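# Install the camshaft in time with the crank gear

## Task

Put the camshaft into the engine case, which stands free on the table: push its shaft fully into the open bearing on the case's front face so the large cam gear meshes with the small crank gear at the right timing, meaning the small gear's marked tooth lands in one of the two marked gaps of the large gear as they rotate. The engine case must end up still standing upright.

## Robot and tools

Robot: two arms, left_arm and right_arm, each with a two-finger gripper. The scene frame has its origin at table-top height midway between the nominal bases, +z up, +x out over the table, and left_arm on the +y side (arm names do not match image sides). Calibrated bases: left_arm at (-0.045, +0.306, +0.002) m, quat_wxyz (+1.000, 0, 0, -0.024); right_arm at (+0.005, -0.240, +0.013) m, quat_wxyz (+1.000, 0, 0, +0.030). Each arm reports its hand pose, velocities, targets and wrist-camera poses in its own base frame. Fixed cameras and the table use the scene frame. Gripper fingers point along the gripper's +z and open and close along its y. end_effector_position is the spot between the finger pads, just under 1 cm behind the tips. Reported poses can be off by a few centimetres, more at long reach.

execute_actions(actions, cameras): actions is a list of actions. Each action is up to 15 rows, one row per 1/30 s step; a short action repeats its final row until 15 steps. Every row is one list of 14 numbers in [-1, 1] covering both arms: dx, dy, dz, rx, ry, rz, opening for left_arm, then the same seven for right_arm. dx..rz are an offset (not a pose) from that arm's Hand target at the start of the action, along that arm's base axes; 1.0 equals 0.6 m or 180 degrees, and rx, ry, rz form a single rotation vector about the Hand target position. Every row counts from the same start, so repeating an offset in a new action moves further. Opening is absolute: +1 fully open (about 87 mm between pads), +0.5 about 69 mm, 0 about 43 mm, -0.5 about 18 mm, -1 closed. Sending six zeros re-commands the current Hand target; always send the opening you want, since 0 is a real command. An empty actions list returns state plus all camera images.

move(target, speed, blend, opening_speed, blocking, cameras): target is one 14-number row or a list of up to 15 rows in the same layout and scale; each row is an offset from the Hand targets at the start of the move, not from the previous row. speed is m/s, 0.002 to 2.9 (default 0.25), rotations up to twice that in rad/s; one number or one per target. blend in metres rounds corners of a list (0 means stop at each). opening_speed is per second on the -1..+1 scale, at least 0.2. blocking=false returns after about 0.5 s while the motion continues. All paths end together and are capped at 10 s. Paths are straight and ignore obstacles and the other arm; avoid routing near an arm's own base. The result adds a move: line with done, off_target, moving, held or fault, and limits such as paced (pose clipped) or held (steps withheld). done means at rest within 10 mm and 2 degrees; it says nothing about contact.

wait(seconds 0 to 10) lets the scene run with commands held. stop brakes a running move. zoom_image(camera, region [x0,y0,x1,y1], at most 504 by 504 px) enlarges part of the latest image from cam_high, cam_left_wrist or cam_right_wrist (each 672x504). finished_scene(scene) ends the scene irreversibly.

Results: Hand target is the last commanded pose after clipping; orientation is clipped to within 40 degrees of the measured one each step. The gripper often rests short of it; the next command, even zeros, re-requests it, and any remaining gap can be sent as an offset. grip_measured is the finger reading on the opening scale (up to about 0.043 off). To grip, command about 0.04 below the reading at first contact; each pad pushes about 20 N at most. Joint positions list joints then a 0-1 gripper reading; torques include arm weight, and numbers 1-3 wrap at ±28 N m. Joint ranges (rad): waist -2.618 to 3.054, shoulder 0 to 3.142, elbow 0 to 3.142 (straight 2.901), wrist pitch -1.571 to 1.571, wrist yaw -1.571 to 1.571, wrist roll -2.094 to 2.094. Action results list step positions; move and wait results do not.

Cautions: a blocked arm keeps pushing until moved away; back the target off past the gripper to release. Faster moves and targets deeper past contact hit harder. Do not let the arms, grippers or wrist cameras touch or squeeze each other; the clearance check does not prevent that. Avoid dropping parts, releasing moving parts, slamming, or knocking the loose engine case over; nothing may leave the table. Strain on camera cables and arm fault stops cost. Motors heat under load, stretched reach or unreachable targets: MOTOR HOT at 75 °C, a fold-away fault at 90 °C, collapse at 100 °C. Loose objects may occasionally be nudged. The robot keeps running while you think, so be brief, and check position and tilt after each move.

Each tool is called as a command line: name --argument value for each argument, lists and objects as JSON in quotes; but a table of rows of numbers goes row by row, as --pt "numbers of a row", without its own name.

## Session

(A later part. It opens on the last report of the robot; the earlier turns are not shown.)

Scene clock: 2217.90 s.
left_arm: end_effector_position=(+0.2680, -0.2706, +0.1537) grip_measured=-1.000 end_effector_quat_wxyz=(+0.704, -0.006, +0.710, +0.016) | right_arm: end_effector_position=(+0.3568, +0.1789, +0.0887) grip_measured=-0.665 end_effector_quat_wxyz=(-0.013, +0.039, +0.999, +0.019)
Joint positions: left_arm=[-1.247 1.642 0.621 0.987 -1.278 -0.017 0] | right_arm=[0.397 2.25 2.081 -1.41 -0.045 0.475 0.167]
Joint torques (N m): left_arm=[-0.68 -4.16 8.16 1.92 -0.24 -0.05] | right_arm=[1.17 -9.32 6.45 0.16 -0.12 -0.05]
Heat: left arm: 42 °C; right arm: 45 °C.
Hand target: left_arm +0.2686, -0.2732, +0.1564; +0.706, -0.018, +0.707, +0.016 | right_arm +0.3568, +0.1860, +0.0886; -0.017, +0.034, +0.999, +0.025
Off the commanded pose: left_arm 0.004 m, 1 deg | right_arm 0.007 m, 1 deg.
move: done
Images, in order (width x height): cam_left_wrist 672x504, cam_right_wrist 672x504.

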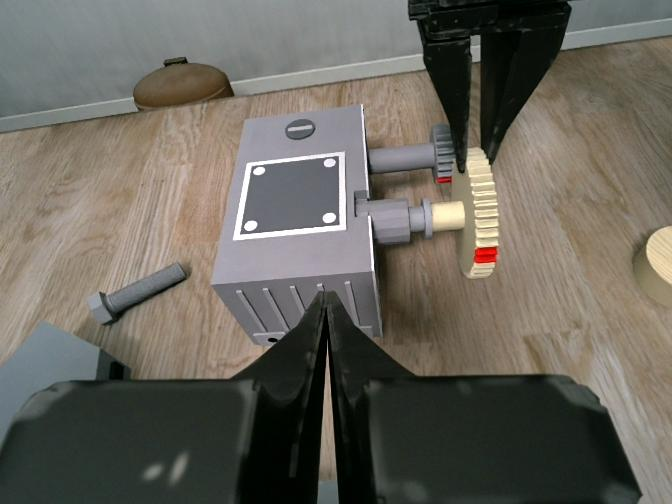

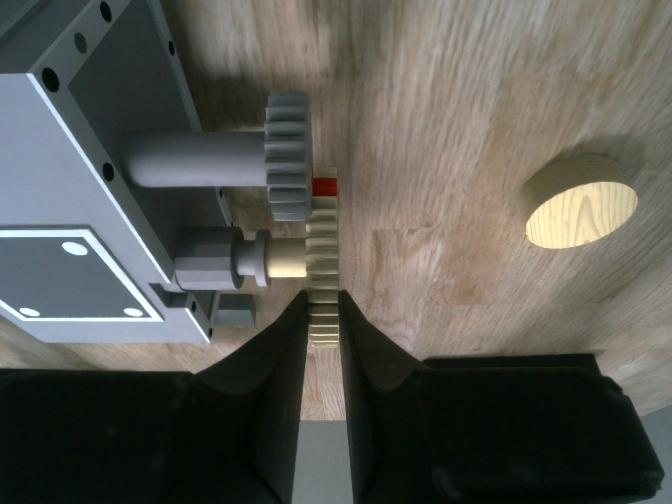

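move --target '[0,0,0,0,0,0,-1, 0.0003,0.0167,0,0.006,0.01,0.002,-0.9]' --speed 0.06 --cameras '["cam_left_wrist","cam_right_wrist"]'

zoom_image --camera "cam_left_wrist" --region '[340, 120, 550, 310]'

zoom_image --camera "cam_right_wrist" --region '[240, 130, 420, 350]'

Scene clock: 2223.80 s.
left_arm: end_effector_position=(+0.2680, -0.2706, +0.1537) grip_measured=-1.000 end_effector_quat_wxyz=(+0.704, -0.006, +0.710, +0.016) | right_arm: end_effector_position=(+0.3572, +0.1802, +0.0887) grip_measured=-0.665 end_effector_quat_wxyz=(-0.030, +0.038, +0.999, +0.014)
Joint positions: left_arm=[-1.247 1.642 0.621 0.987 -1.278 -0.017 0] | right_arm=[0.398 2.299 2.157 -1.472 -0.051 0.472 0.167]
Joint torques (N m): left_arm=[-0.68 -4.16 8.16 1.92 -0.24 -0.05] | right_arm=[1.96 -9.51 6.52 0.22 -0.41 0]
Heat: left arm: 42 °C; right arm: 45 °C.
Hand target: left_arm +0.2686, -0.2732, +0.1564; +0.706, -0.018, +0.707, +0.016 | right_arm +0.3570, +0.1960, +0.0886; -0.033, +0.031, +0.998, +0.033
Off the commanded pose: left_arm 0.004 m, 1 deg | right_arm 0.016 m, 2 deg.
move: off_target (right_arm)
Images, in order (width x height): cam_left_wrist 672x504, cam_right_wrist 672x504.

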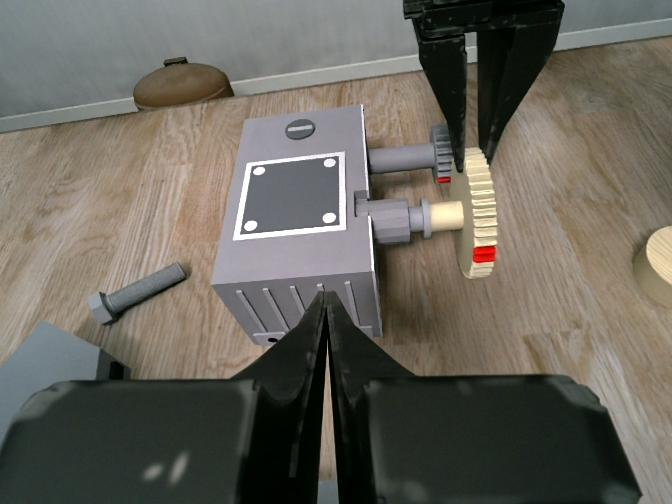

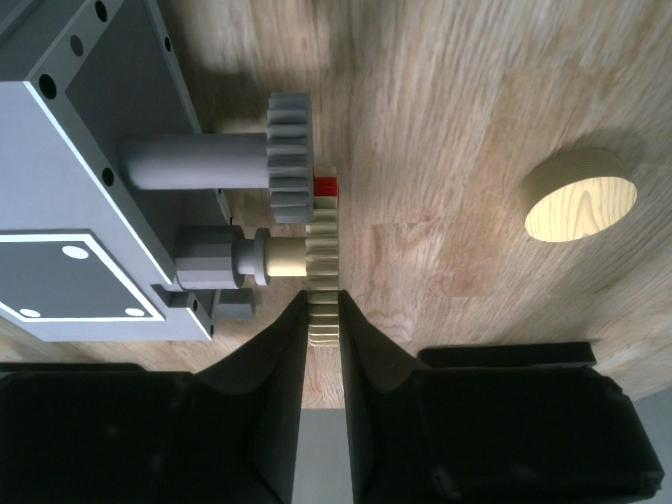

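Scaled by 2.400 from the camera's 672x504 image, which has a finer 960x720 frame.

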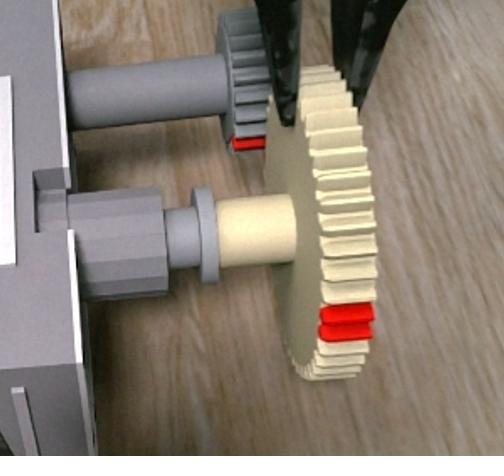

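Scaled by 2.291 from the camera's 672x504 image, which has a finer 960x720 frame.

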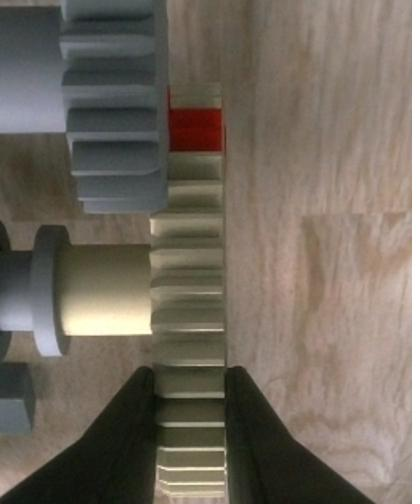

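move --target '[0,0,0,0,0,0,-1, 0,-0.004,0,0,0.008,0,-0.9]' --speed 0.06

move --target '[0,0,0,0,0,0,-1, 0,0.002,0,0,0.006,0,-0.9]' --speed 0.06

zoom_image --camera "cam_left_wrist" --region '[340, 120, 550, 310]'

Scene clock: 2233.43 s.
left_arm: end_effector_position=(+0.2680, -0.2706, +0.1537) grip_measured=-1.000 end_effector_quat_wxyz=(+0.704, -0.006, +0.710, +0.016) | right_arm: end_effector_position=(+0.3571, +0.1803, +0.0886) grip_measured=-0.665 end_effector_quat_wxyz=(-0.039, +0.035, +0.999, +0.011)
Joint positions: left_arm=[-1.247 1.642 0.621 0.987 -1.278 -0.017 0] | right_arm=[0.398 2.326 2.199 -1.505 -0.053 0.465 0.167]
Joint torques (N m): left_arm=[-0.69 -4.15 8.16 1.92 -0.24 -0.05] | right_arm=[1.18 -9.66 6.49 0.13 -0.49 -0.02]
Heat: left arm: 42 °C; right arm: 45 °C.
Hand target: left_arm +0.2686, -0.2732, +0.1564; +0.706, -0.018, +0.707, +0.016 | right_arm +0.3570, +0.1936, +0.0886; -0.045, +0.031, +0.998, +0.033
Off the commanded pose: left_arm 0.004 m, 1 deg | right_arm 0.013 m, 3 deg.
move: off_target (right_arm)

Scene clock: 2234.23 s.
left_arm: end_effector_position=(+0.2680, -0.2706, +0.1537) grip_measured=-1.000 end_effector_quat_wxyz=(+0.704, -0.006, +0.710, +0.016) | right_arm: end_effector_position=(+0.3571, +0.1804, +0.0885) grip_measured=-0.665 end_effector_quat_wxyz=(-0.048, +0.033, +0.998, +0.008)
Joint positions: left_arm=[-1.247 1.642 0.621 0.987 -1.278 -0.017 0] | right_arm=[0.398 2.354 2.242 -1.54 -0.054 0.462 0.167]
Joint torques (N m): left_arm=[-0.69 -4.15 8.16 1.92 -0.25 -0.05] | right_arm=[1.16 -9.77 6.5 0.13 -0.56 -0.01]
Heat: left arm: 42 °C; right arm: 45 °C.
Hand target: left_arm +0.2686, -0.2732, +0.1564; +0.706, -0.018, +0.707, +0.016 | right_arm +0.3570, +0.1948, +0.0886; -0.055, +0.031, +0.997, +0.033
Off the commanded pose: left_arm 0.004 m, 1 deg | right_arm 0.014 m, 3 deg.
move: off_target (right_arm)

Scaled by 2.400 from the camera's 672x504 image, which has a finer 960x720 frame.
This view is cut from an older image: the scene may have changed since it was taken.

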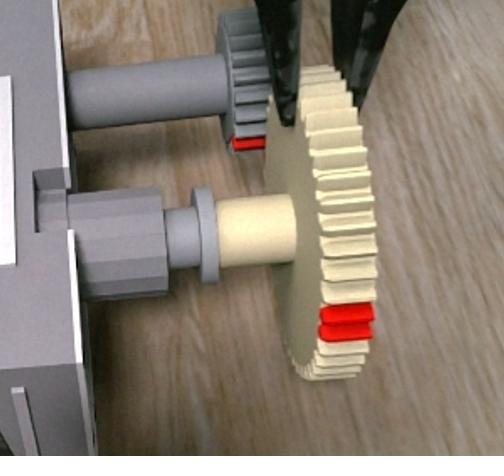

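wait --seconds 0.1 --cameras '["cam_left_wrist","cam_right_wrist"]'

zoom_image --camera "cam_left_wrist" --region '[340, 120, 550, 310]'

zoom_image --camera "cam_right_wrist" --region '[240, 130, 420, 350]'

Scene clock: 2239.03 s.
left_arm: end_effector_position=(+0.2680, -0.2706, +0.1537) grip_measured=-1.000 end_effector_quat_wxyz=(+0.704, -0.006, +0.710, +0.016) | right_arm: end_effector_position=(+0.3572, +0.1804, +0.0886) grip_measured=-0.665 end_effector_quat_wxyz=(-0.048, +0.033, +0.998, +0.008)
Joint positions: left_arm=[-1.247 1.642 0.621 0.987 -1.278 -0.017 0] | right_arm=[0.398 2.354 2.242 -1.54 -0.054 0.462 0.167]
Joint torques (N m): left_arm=[-0.68 -4.15 8.16 1.92 -0.25 -0.05] | right_arm=[1.16 -9.78 6.46 0.12 -0.57 0]
Heat: left arm: 42 °C; right arm: 45 °C.
Hand target: left_arm +0.2686, -0.2732, +0.1564; +0.706, -0.018, +0.707, +0.016 | right_arm +0.3571, +0.1948, +0.0887; -0.055, +0.031, +0.997, +0.033
Tool commands: left_gripper/opening=-1.0 right_gripper/opening=-0.9
Off the commanded pose: left_arm 0.004 m, 1 deg | right_arm 0.014 m, 3 deg.
wait: 0.10 s; at rest from the start
Images, in order (width x height): cam_left_wrist 672x504, cam_right_wrist 672x504.

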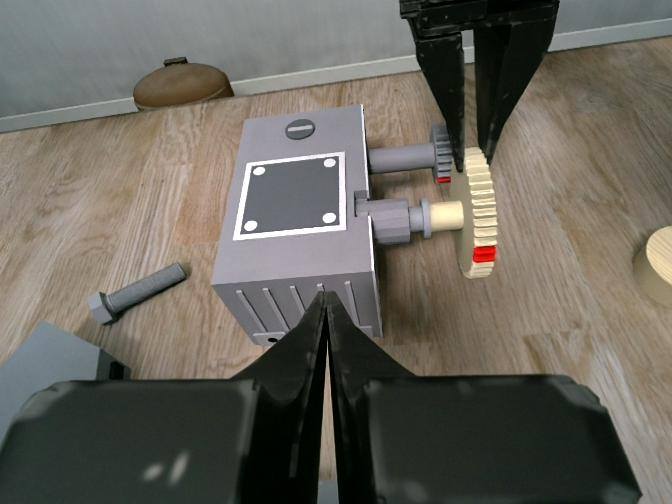

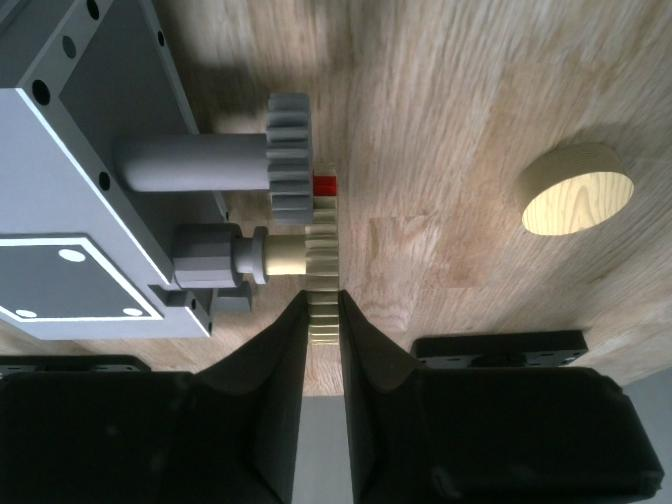

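Scaled by 2.400 from the camera's 672x504 image, which has a finer 960x720 frame.

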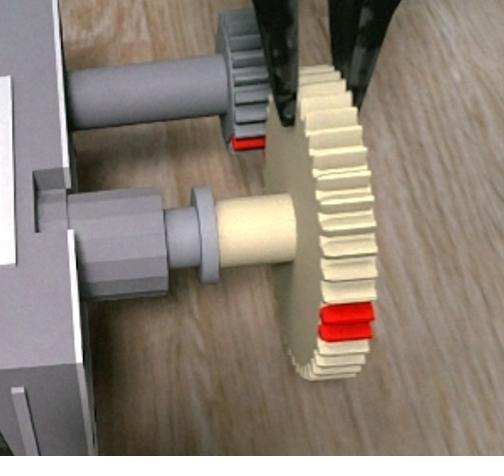

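Scaled by 2.291 from the camera's 672x504 image, which has a finer 960x720 frame.

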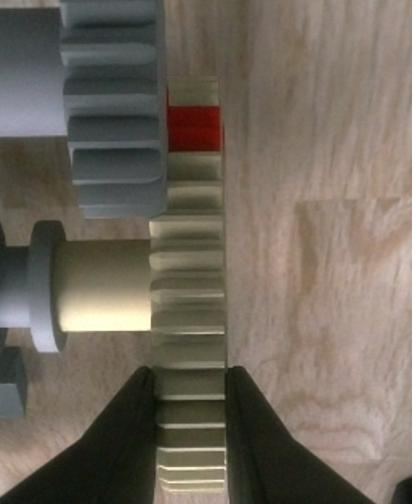

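move --target '[0,0,0,0,0,0,-1, 0,0.012,0,0.004,-0.004,0.002,-0.9]' --speed 0.06

move --target '[0,0,0,0,0,0,-1, 0,0.002,0,0,-0.008,0,-0.9]' --speed 0.06

move --target '[0,0,0,0,0,0,-1, 0,0.0,0,0,-0.008,0,-0.9]' --speed 0.06 --cameras '["cam_left_wrist","cam_right_wrist"]'

zoom_image --camera "cam_left_wrist" --region '[340, 120, 550, 310]'

Scene clock: 2251.27 s.
left_arm: end_effector_position=(+0.2680, -0.2706, +0.1537) grip_measured=-1.000 end_effector_quat_wxyz=(+0.704, -0.006, +0.710, +0.016) | right_arm: end_effector_position=(+0.3571, +0.1806, +0.0886) grip_measured=-0.665 end_effector_quat_wxyz=(-0.048, +0.033, +0.998, +0.008)
Joint positions: left_arm=[-1.247 1.642 0.621 0.987 -1.278 -0.017 0] | right_arm=[0.398 2.354 2.242 -1.54 -0.055 0.462 0.167]
Joint torques (N m): left_arm=[-0.68 -4.15 8.16 1.92 -0.24 -0.05] | right_arm=[2.32 -10.29 5.97 0.27 -0.64 0.04]
Heat: left arm: 42 °C; right arm: 44 °C.
Hand target: left_arm +0.2686, -0.2732, +0.1564; +0.706, -0.018, +0.707, +0.016 | right_arm +0.3571, +0.2020, +0.0887; -0.049, +0.028, +0.998, +0.039
Off the commanded pose: left_arm 0.004 m, 1 deg | right_arm 0.021 m, 4 deg.
move: off_target (right_arm)

Scene clock: 2251.97 s.
left_arm: end_effector_position=(+0.2680, -0.2706, +0.1537) grip_measured=-1.000 end_effector_quat_wxyz=(+0.704, -0.006, +0.710, +0.016) | right_arm: end_effector_position=(+0.3570, +0.1807, +0.0880) grip_measured=-0.665 end_effector_quat_wxyz=(-0.048, +0.033, +0.998, +0.008)
Joint positions: left_arm=[-1.247 1.642 0.621 0.987 -1.278 -0.017 0] | right_arm=[0.398 2.354 2.24 -1.538 -0.055 0.462 0.167]
Joint velocities: left_arm=[-0.022 -0.007 0.002 -0.066 -0.037 -0.154 0] | right_arm=[within noise]
Joint torques (N m): left_arm=[-0.69 -4.15 8.16 1.91 -0.24 -0.05] | right_arm=[2.82 -12.64 3.22 0.56 -0.53 0.1]
Heat: left arm: 42 °C; right arm: 44 °C.
Hand target: left_arm +0.2686, -0.2732, +0.1564; +0.706, -0.018, +0.707, +0.016 | right_arm +0.3570, +0.2032, +0.0886; -0.036, +0.027, +0.998, +0.039
Off the commanded pose: left_arm 0.004 m, 1 deg | right_arm 0.023 m, 4 deg.
move: off_target (right_arm)

Scene clock: 2252.90 s.
left_arm: end_effector_position=(+0.2680, -0.2706, +0.1537) grip_measured=-1.000 end_effector_quat_wxyz=(+0.704, -0.006, +0.710, +0.016) | right_arm: end_effector_position=(+0.3574, +0.1887, +0.0881) grip_measured=-0.665 end_effector_quat_wxyz=(-0.033, +0.031, +0.999, +0.018)
Joint positions: left_arm=[-1.247 1.642 0.621 0.987 -1.278 -0.017 0] | right_arm=[0.413 2.322 2.193 -1.485 -0.06 0.473 0.167]
Joint torques (N m): left_arm=[-0.68 -4.16 8.16 1.92 -0.24 -0.05] | right_arm=[1.85 -12.56 3.06 0.53 -0.35 0.03]
Heat: left arm: 42 °C; right arm: 44 °C.
Hand target: left_arm +0.2686, -0.2732, +0.1564; +0.706, -0.018, +0.707, +0.016 | right_arm +0.3570, +0.2032, +0.0886; -0.024, +0.027, +0.999, +0.040
Off the commanded pose: left_arm 0.004 m, 1 deg | right_arm 0.014 m, 3 deg.
move: off_target (right_arm)
Images, in order (width x height): cam_left_wrist 672x504, cam_right_wrist 672x504.

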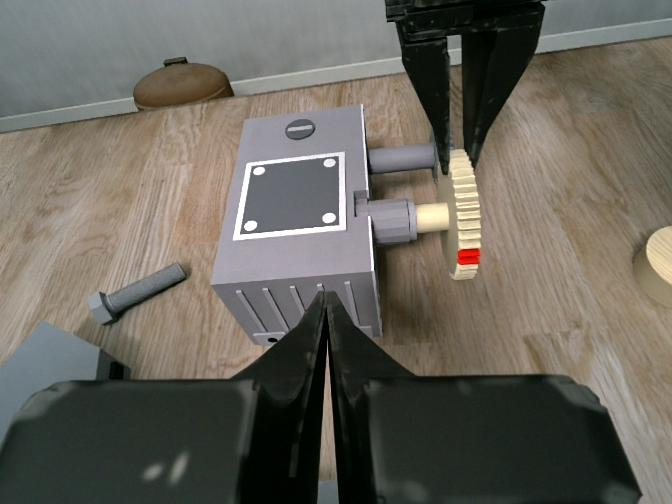

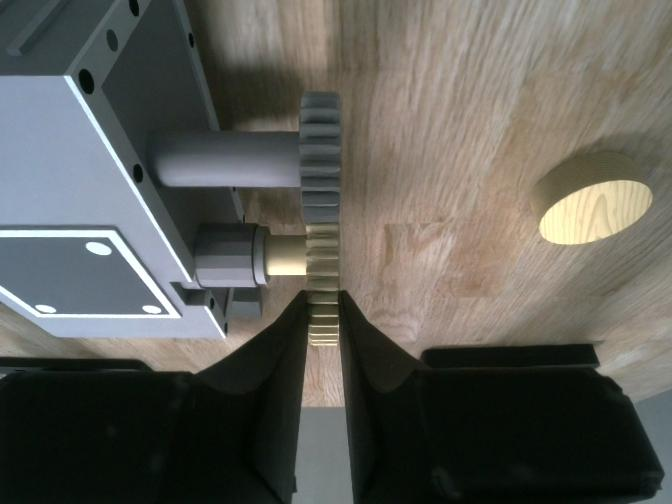

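Scaled by 2.400 from the camera's 672x504 image, which has a finer 960x720 frame.

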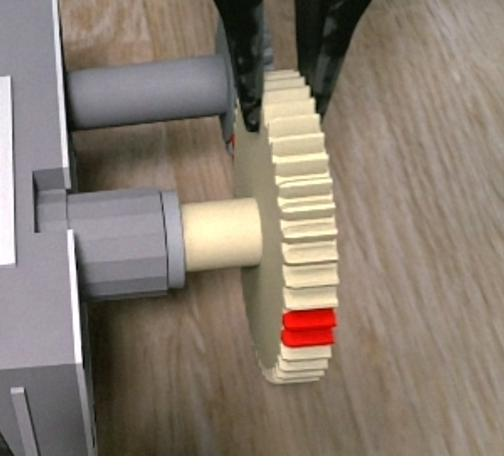

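zoom_image --camera "cam_left_wrist" --region '[370, 180, 470, 260]'

move --target '[0,0,0,0,0,0,-1, 0,0.005,0,0.002,0,0.001,-0.9]' --speed 0.04 --cameras '["cam_left_wrist","cam_right_wrist"]'

zoom_image --camera "cam_left_wrist" --region '[370, 180, 470, 260]'

zoom_image --camera "cam_right_wrist" --region '[180, 80, 380, 300]'

Scaled by 5.040 from the camera's 672x504 image, which has a finer 960x720 frame.

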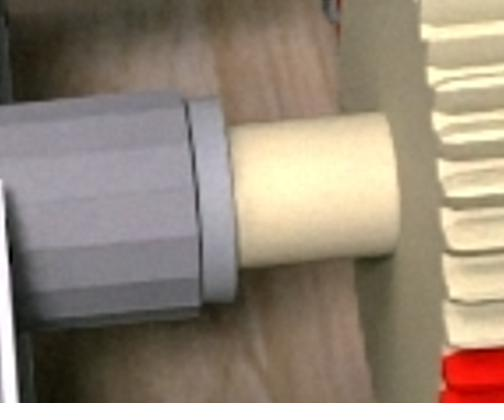

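Scene clock: 2261.47 s.
left_arm: end_effector_position=(+0.2680, -0.2706, +0.1537) grip_measured=-1.000 end_effector_quat_wxyz=(+0.704, -0.006, +0.710, +0.016) | right_arm: end_effector_position=(+0.3574, +0.1888, +0.0881) grip_measured=-0.665 end_effector_quat_wxyz=(-0.033, +0.031, +0.999, +0.018)
Joint positions: left_arm=[-1.247 1.642 0.621 0.987 -1.278 -0.017 0] | right_arm=[0.413 2.322 2.193 -1.485 -0.061 0.473 0.167]
Joint torques (N m): left_arm=[-0.69 -4.15 8.16 1.92 -0.24 -0.05] | right_arm=[2.22 -12.25 3.48 0.54 -0.41 0.05]
Heat: left arm: 42 °C; right arm: 46 °C.
Hand target: left_arm +0.2686, -0.2732, +0.1564; +0.706, -0.018, +0.707, +0.016 | right_arm +0.3570, +0.2062, +0.0886; -0.024, +0.025, +0.998, +0.043
Off the commanded pose: left_arm 0.004 m, 1 deg | right_arm 0.017 m, 3 deg.
move: off_target (right_arm)
Images, in order (width x height): cam_left_wrist 672x504, cam_right_wrist 672x504.

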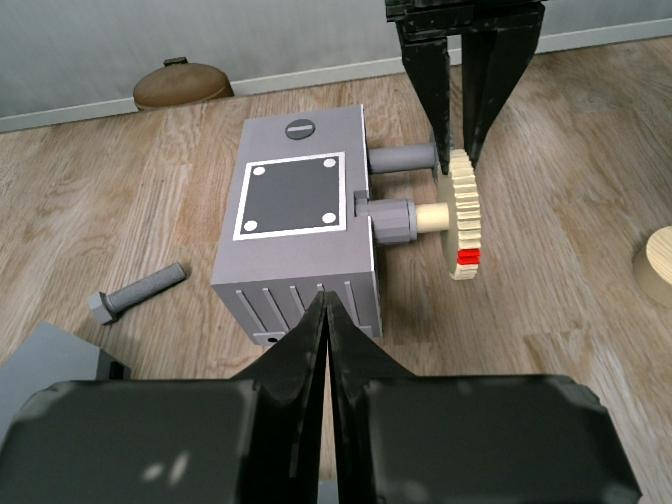

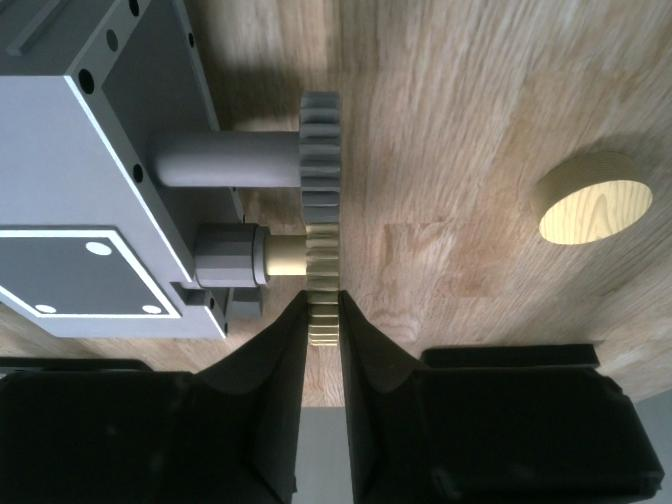

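Scaled by 5.040 from the camera's 672x504 image, which has a finer 960x720 frame.

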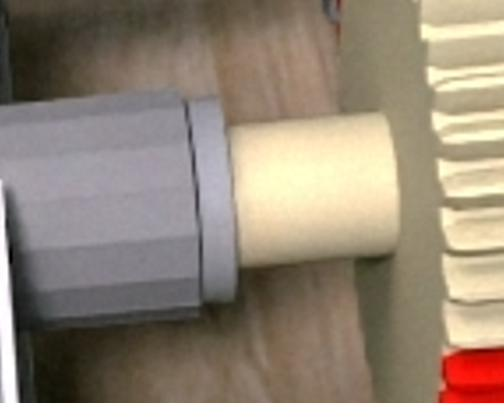

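Scaled by 2.291 from the camera's 672x504 image, which has a finer 960x720 frame.

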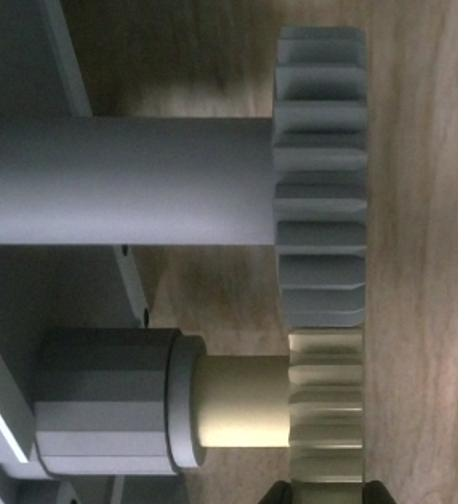

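move --pt "0 0 0 0 0 0 -1 0 -0.024 0 0 0 0 -0.9" --pt "0 0 0 0 0 0 -1 0 -0.024 0 0 0 0 -0.2" --opening_speed 0.6

move --pt "0 0 0 0 0 0 -1 0 0 0.18 0 0 0 -0.2" --pt "0 0 0 0 0 0 -1 0 -0.2 0.18 0.08 0.09 -0.22 0.3" --pt "0 0 0 0 0 0 -1 -0.004 -0.245 0.0525 0.160 0.177 -0.446 0.5" --blend '[0.02,0.05,0]' --speed '[0.12,0.25,0.25]' --cameras '["cam_left_wrist","cam_right_wrist"]'

zoom_image --camera "cam_right_wrist" --region '[225, 120, 415, 250]'

zoom_image --camera "cam_right_wrist" --region '[230, 145, 310, 225]'

Scene clock: 2273.93 s.
left_arm: end_effector_position=(+0.2680, -0.2706, +0.1537) grip_measured=-1.000 end_effector_quat_wxyz=(+0.704, -0.006, +0.710, +0.016) | right_arm: end_effector_position=(+0.3549, +0.1906, +0.0859) grip_measured=-0.200 end_effector_quat_wxyz=(-0.033, +0.028, +0.998, +0.035)
Joint positions: left_arm=[-1.247 1.642 0.621 0.987 -1.278 -0.017 0] | right_arm=[0.407 2.294 2.134 -1.441 -0.091 0.462 0.4]
Joint torques (N m): left_arm=[-0.69 -4.16 8.16 1.92 -0.24 -0.05] | right_arm=[0.05 -12.4 3.82 0.37 -0.08 -0.11]
Motor temperatures (°C): left_arm=[23 28 40 42 26 25 24] | right_arm=[25 48 39 28 27 26 29]
Heat: left arm: 42 °C; right arm: 48 °C.
Hand target: left_arm +0.2686, -0.2732, +0.1564; +0.706, -0.018, +0.707, +0.016 | right_arm +0.3569, +0.1919, +0.0885; -0.024, +0.025, +0.998, +0.043
Off the commanded pose: left_arm 0.004 m, 1 deg | right_arm 0.004 m, 1 deg.
move: done

Scene clock: 2280.47 s.
left_arm: end_effector_position=(+0.2680, -0.2706, +0.1537) grip_measured=-1.000 end_effector_quat_wxyz=(+0.704, -0.006, +0.710, +0.016) | right_arm: end_effector_position=(+0.3534, +0.0456, +0.1226) grip_measured=+0.500 end_effector_quat_wxyz=(-0.243, +0.648, +0.673, +0.261)
Joint positions: left_arm=[-1.247 1.642 0.621 0.987 -1.278 -0.017 0] | right_arm=[-0.282 2.035 1.587 -1.355 -0.698 1.166 0.75]
Joint torques (N m): left_arm=[-0.68 -4.15 8.14 1.92 -0.24 -0.05] | right_arm=[-0.25 -8.55 3.45 -0.04 -0.42 0.02]
Heat: left arm: 42 °C; right arm: 48 °C.
Hand target: left_arm +0.2686, -0.2732, +0.1564; +0.706, -0.018, +0.707, +0.016 | right_arm +0.3545, +0.0448, +0.1201; -0.245, +0.651, +0.668, +0.264
Off the commanded pose: left_arm 0.004 m, 1 deg | right_arm 0.003 m, 1 deg.
move: done; blend cut to 0 m at target 2; target 2's new opening was sent with right_arm's hand 0.012 m and 11 deg from that target
Images, in order (width x height): cam_left_wrist 672x504, cam_right_wrist 672x504.

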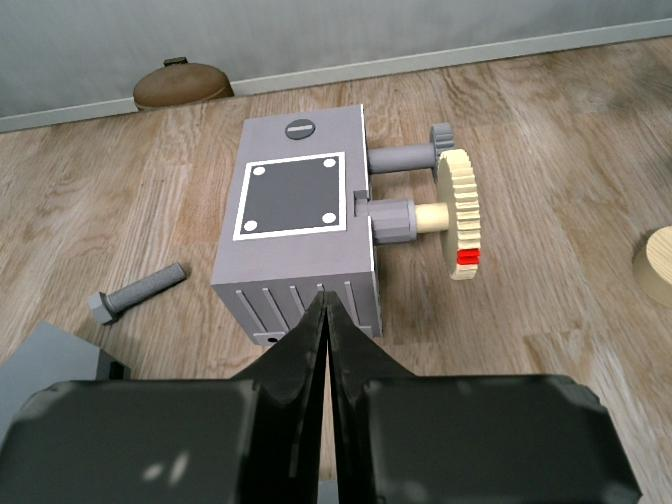

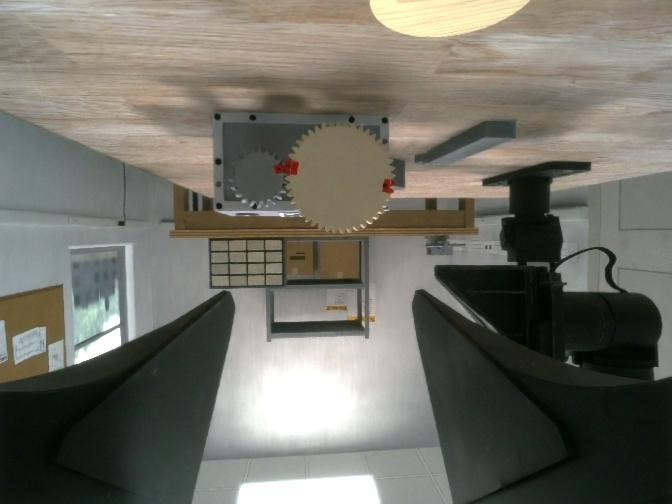

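Scaled by 2.653 from the camera's 672x504 image, which has a finer 960x720 frame.

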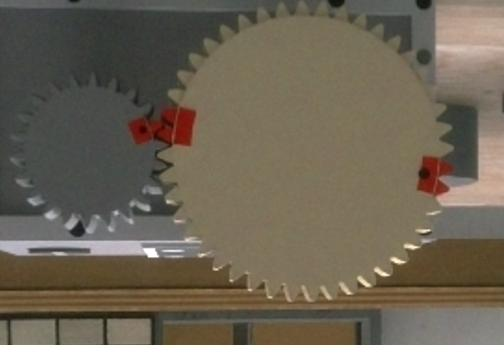

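Scaled by 6.300 from the camera's 672x504 image, which has a finer 960x720 frame.

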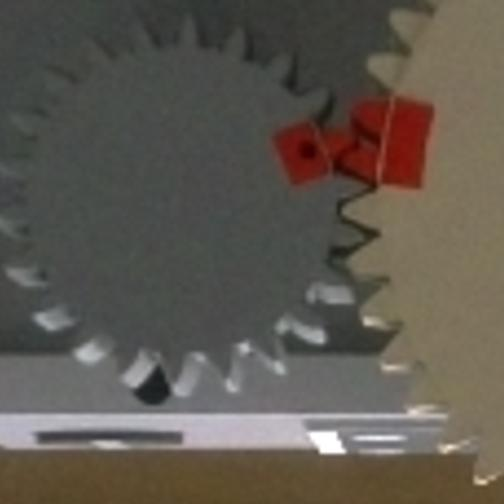

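zoom_image --camera "cam_right_wrist" --region '[265, 150, 305, 190]'

Scaled by 12.600 from the camera's 672x504 image, which has a finer 960x720 frame.

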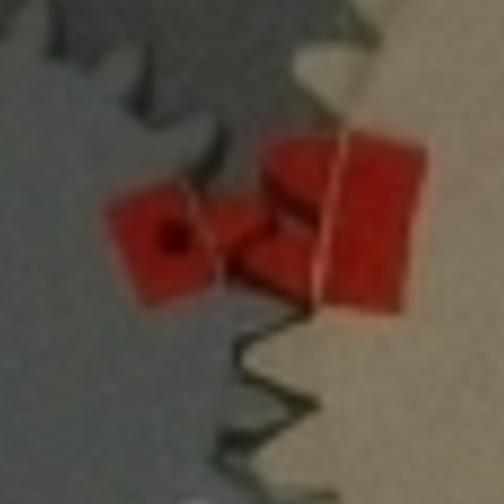

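Correct mesh.

finished_scene --scene 1

The scene is finished: the task was done.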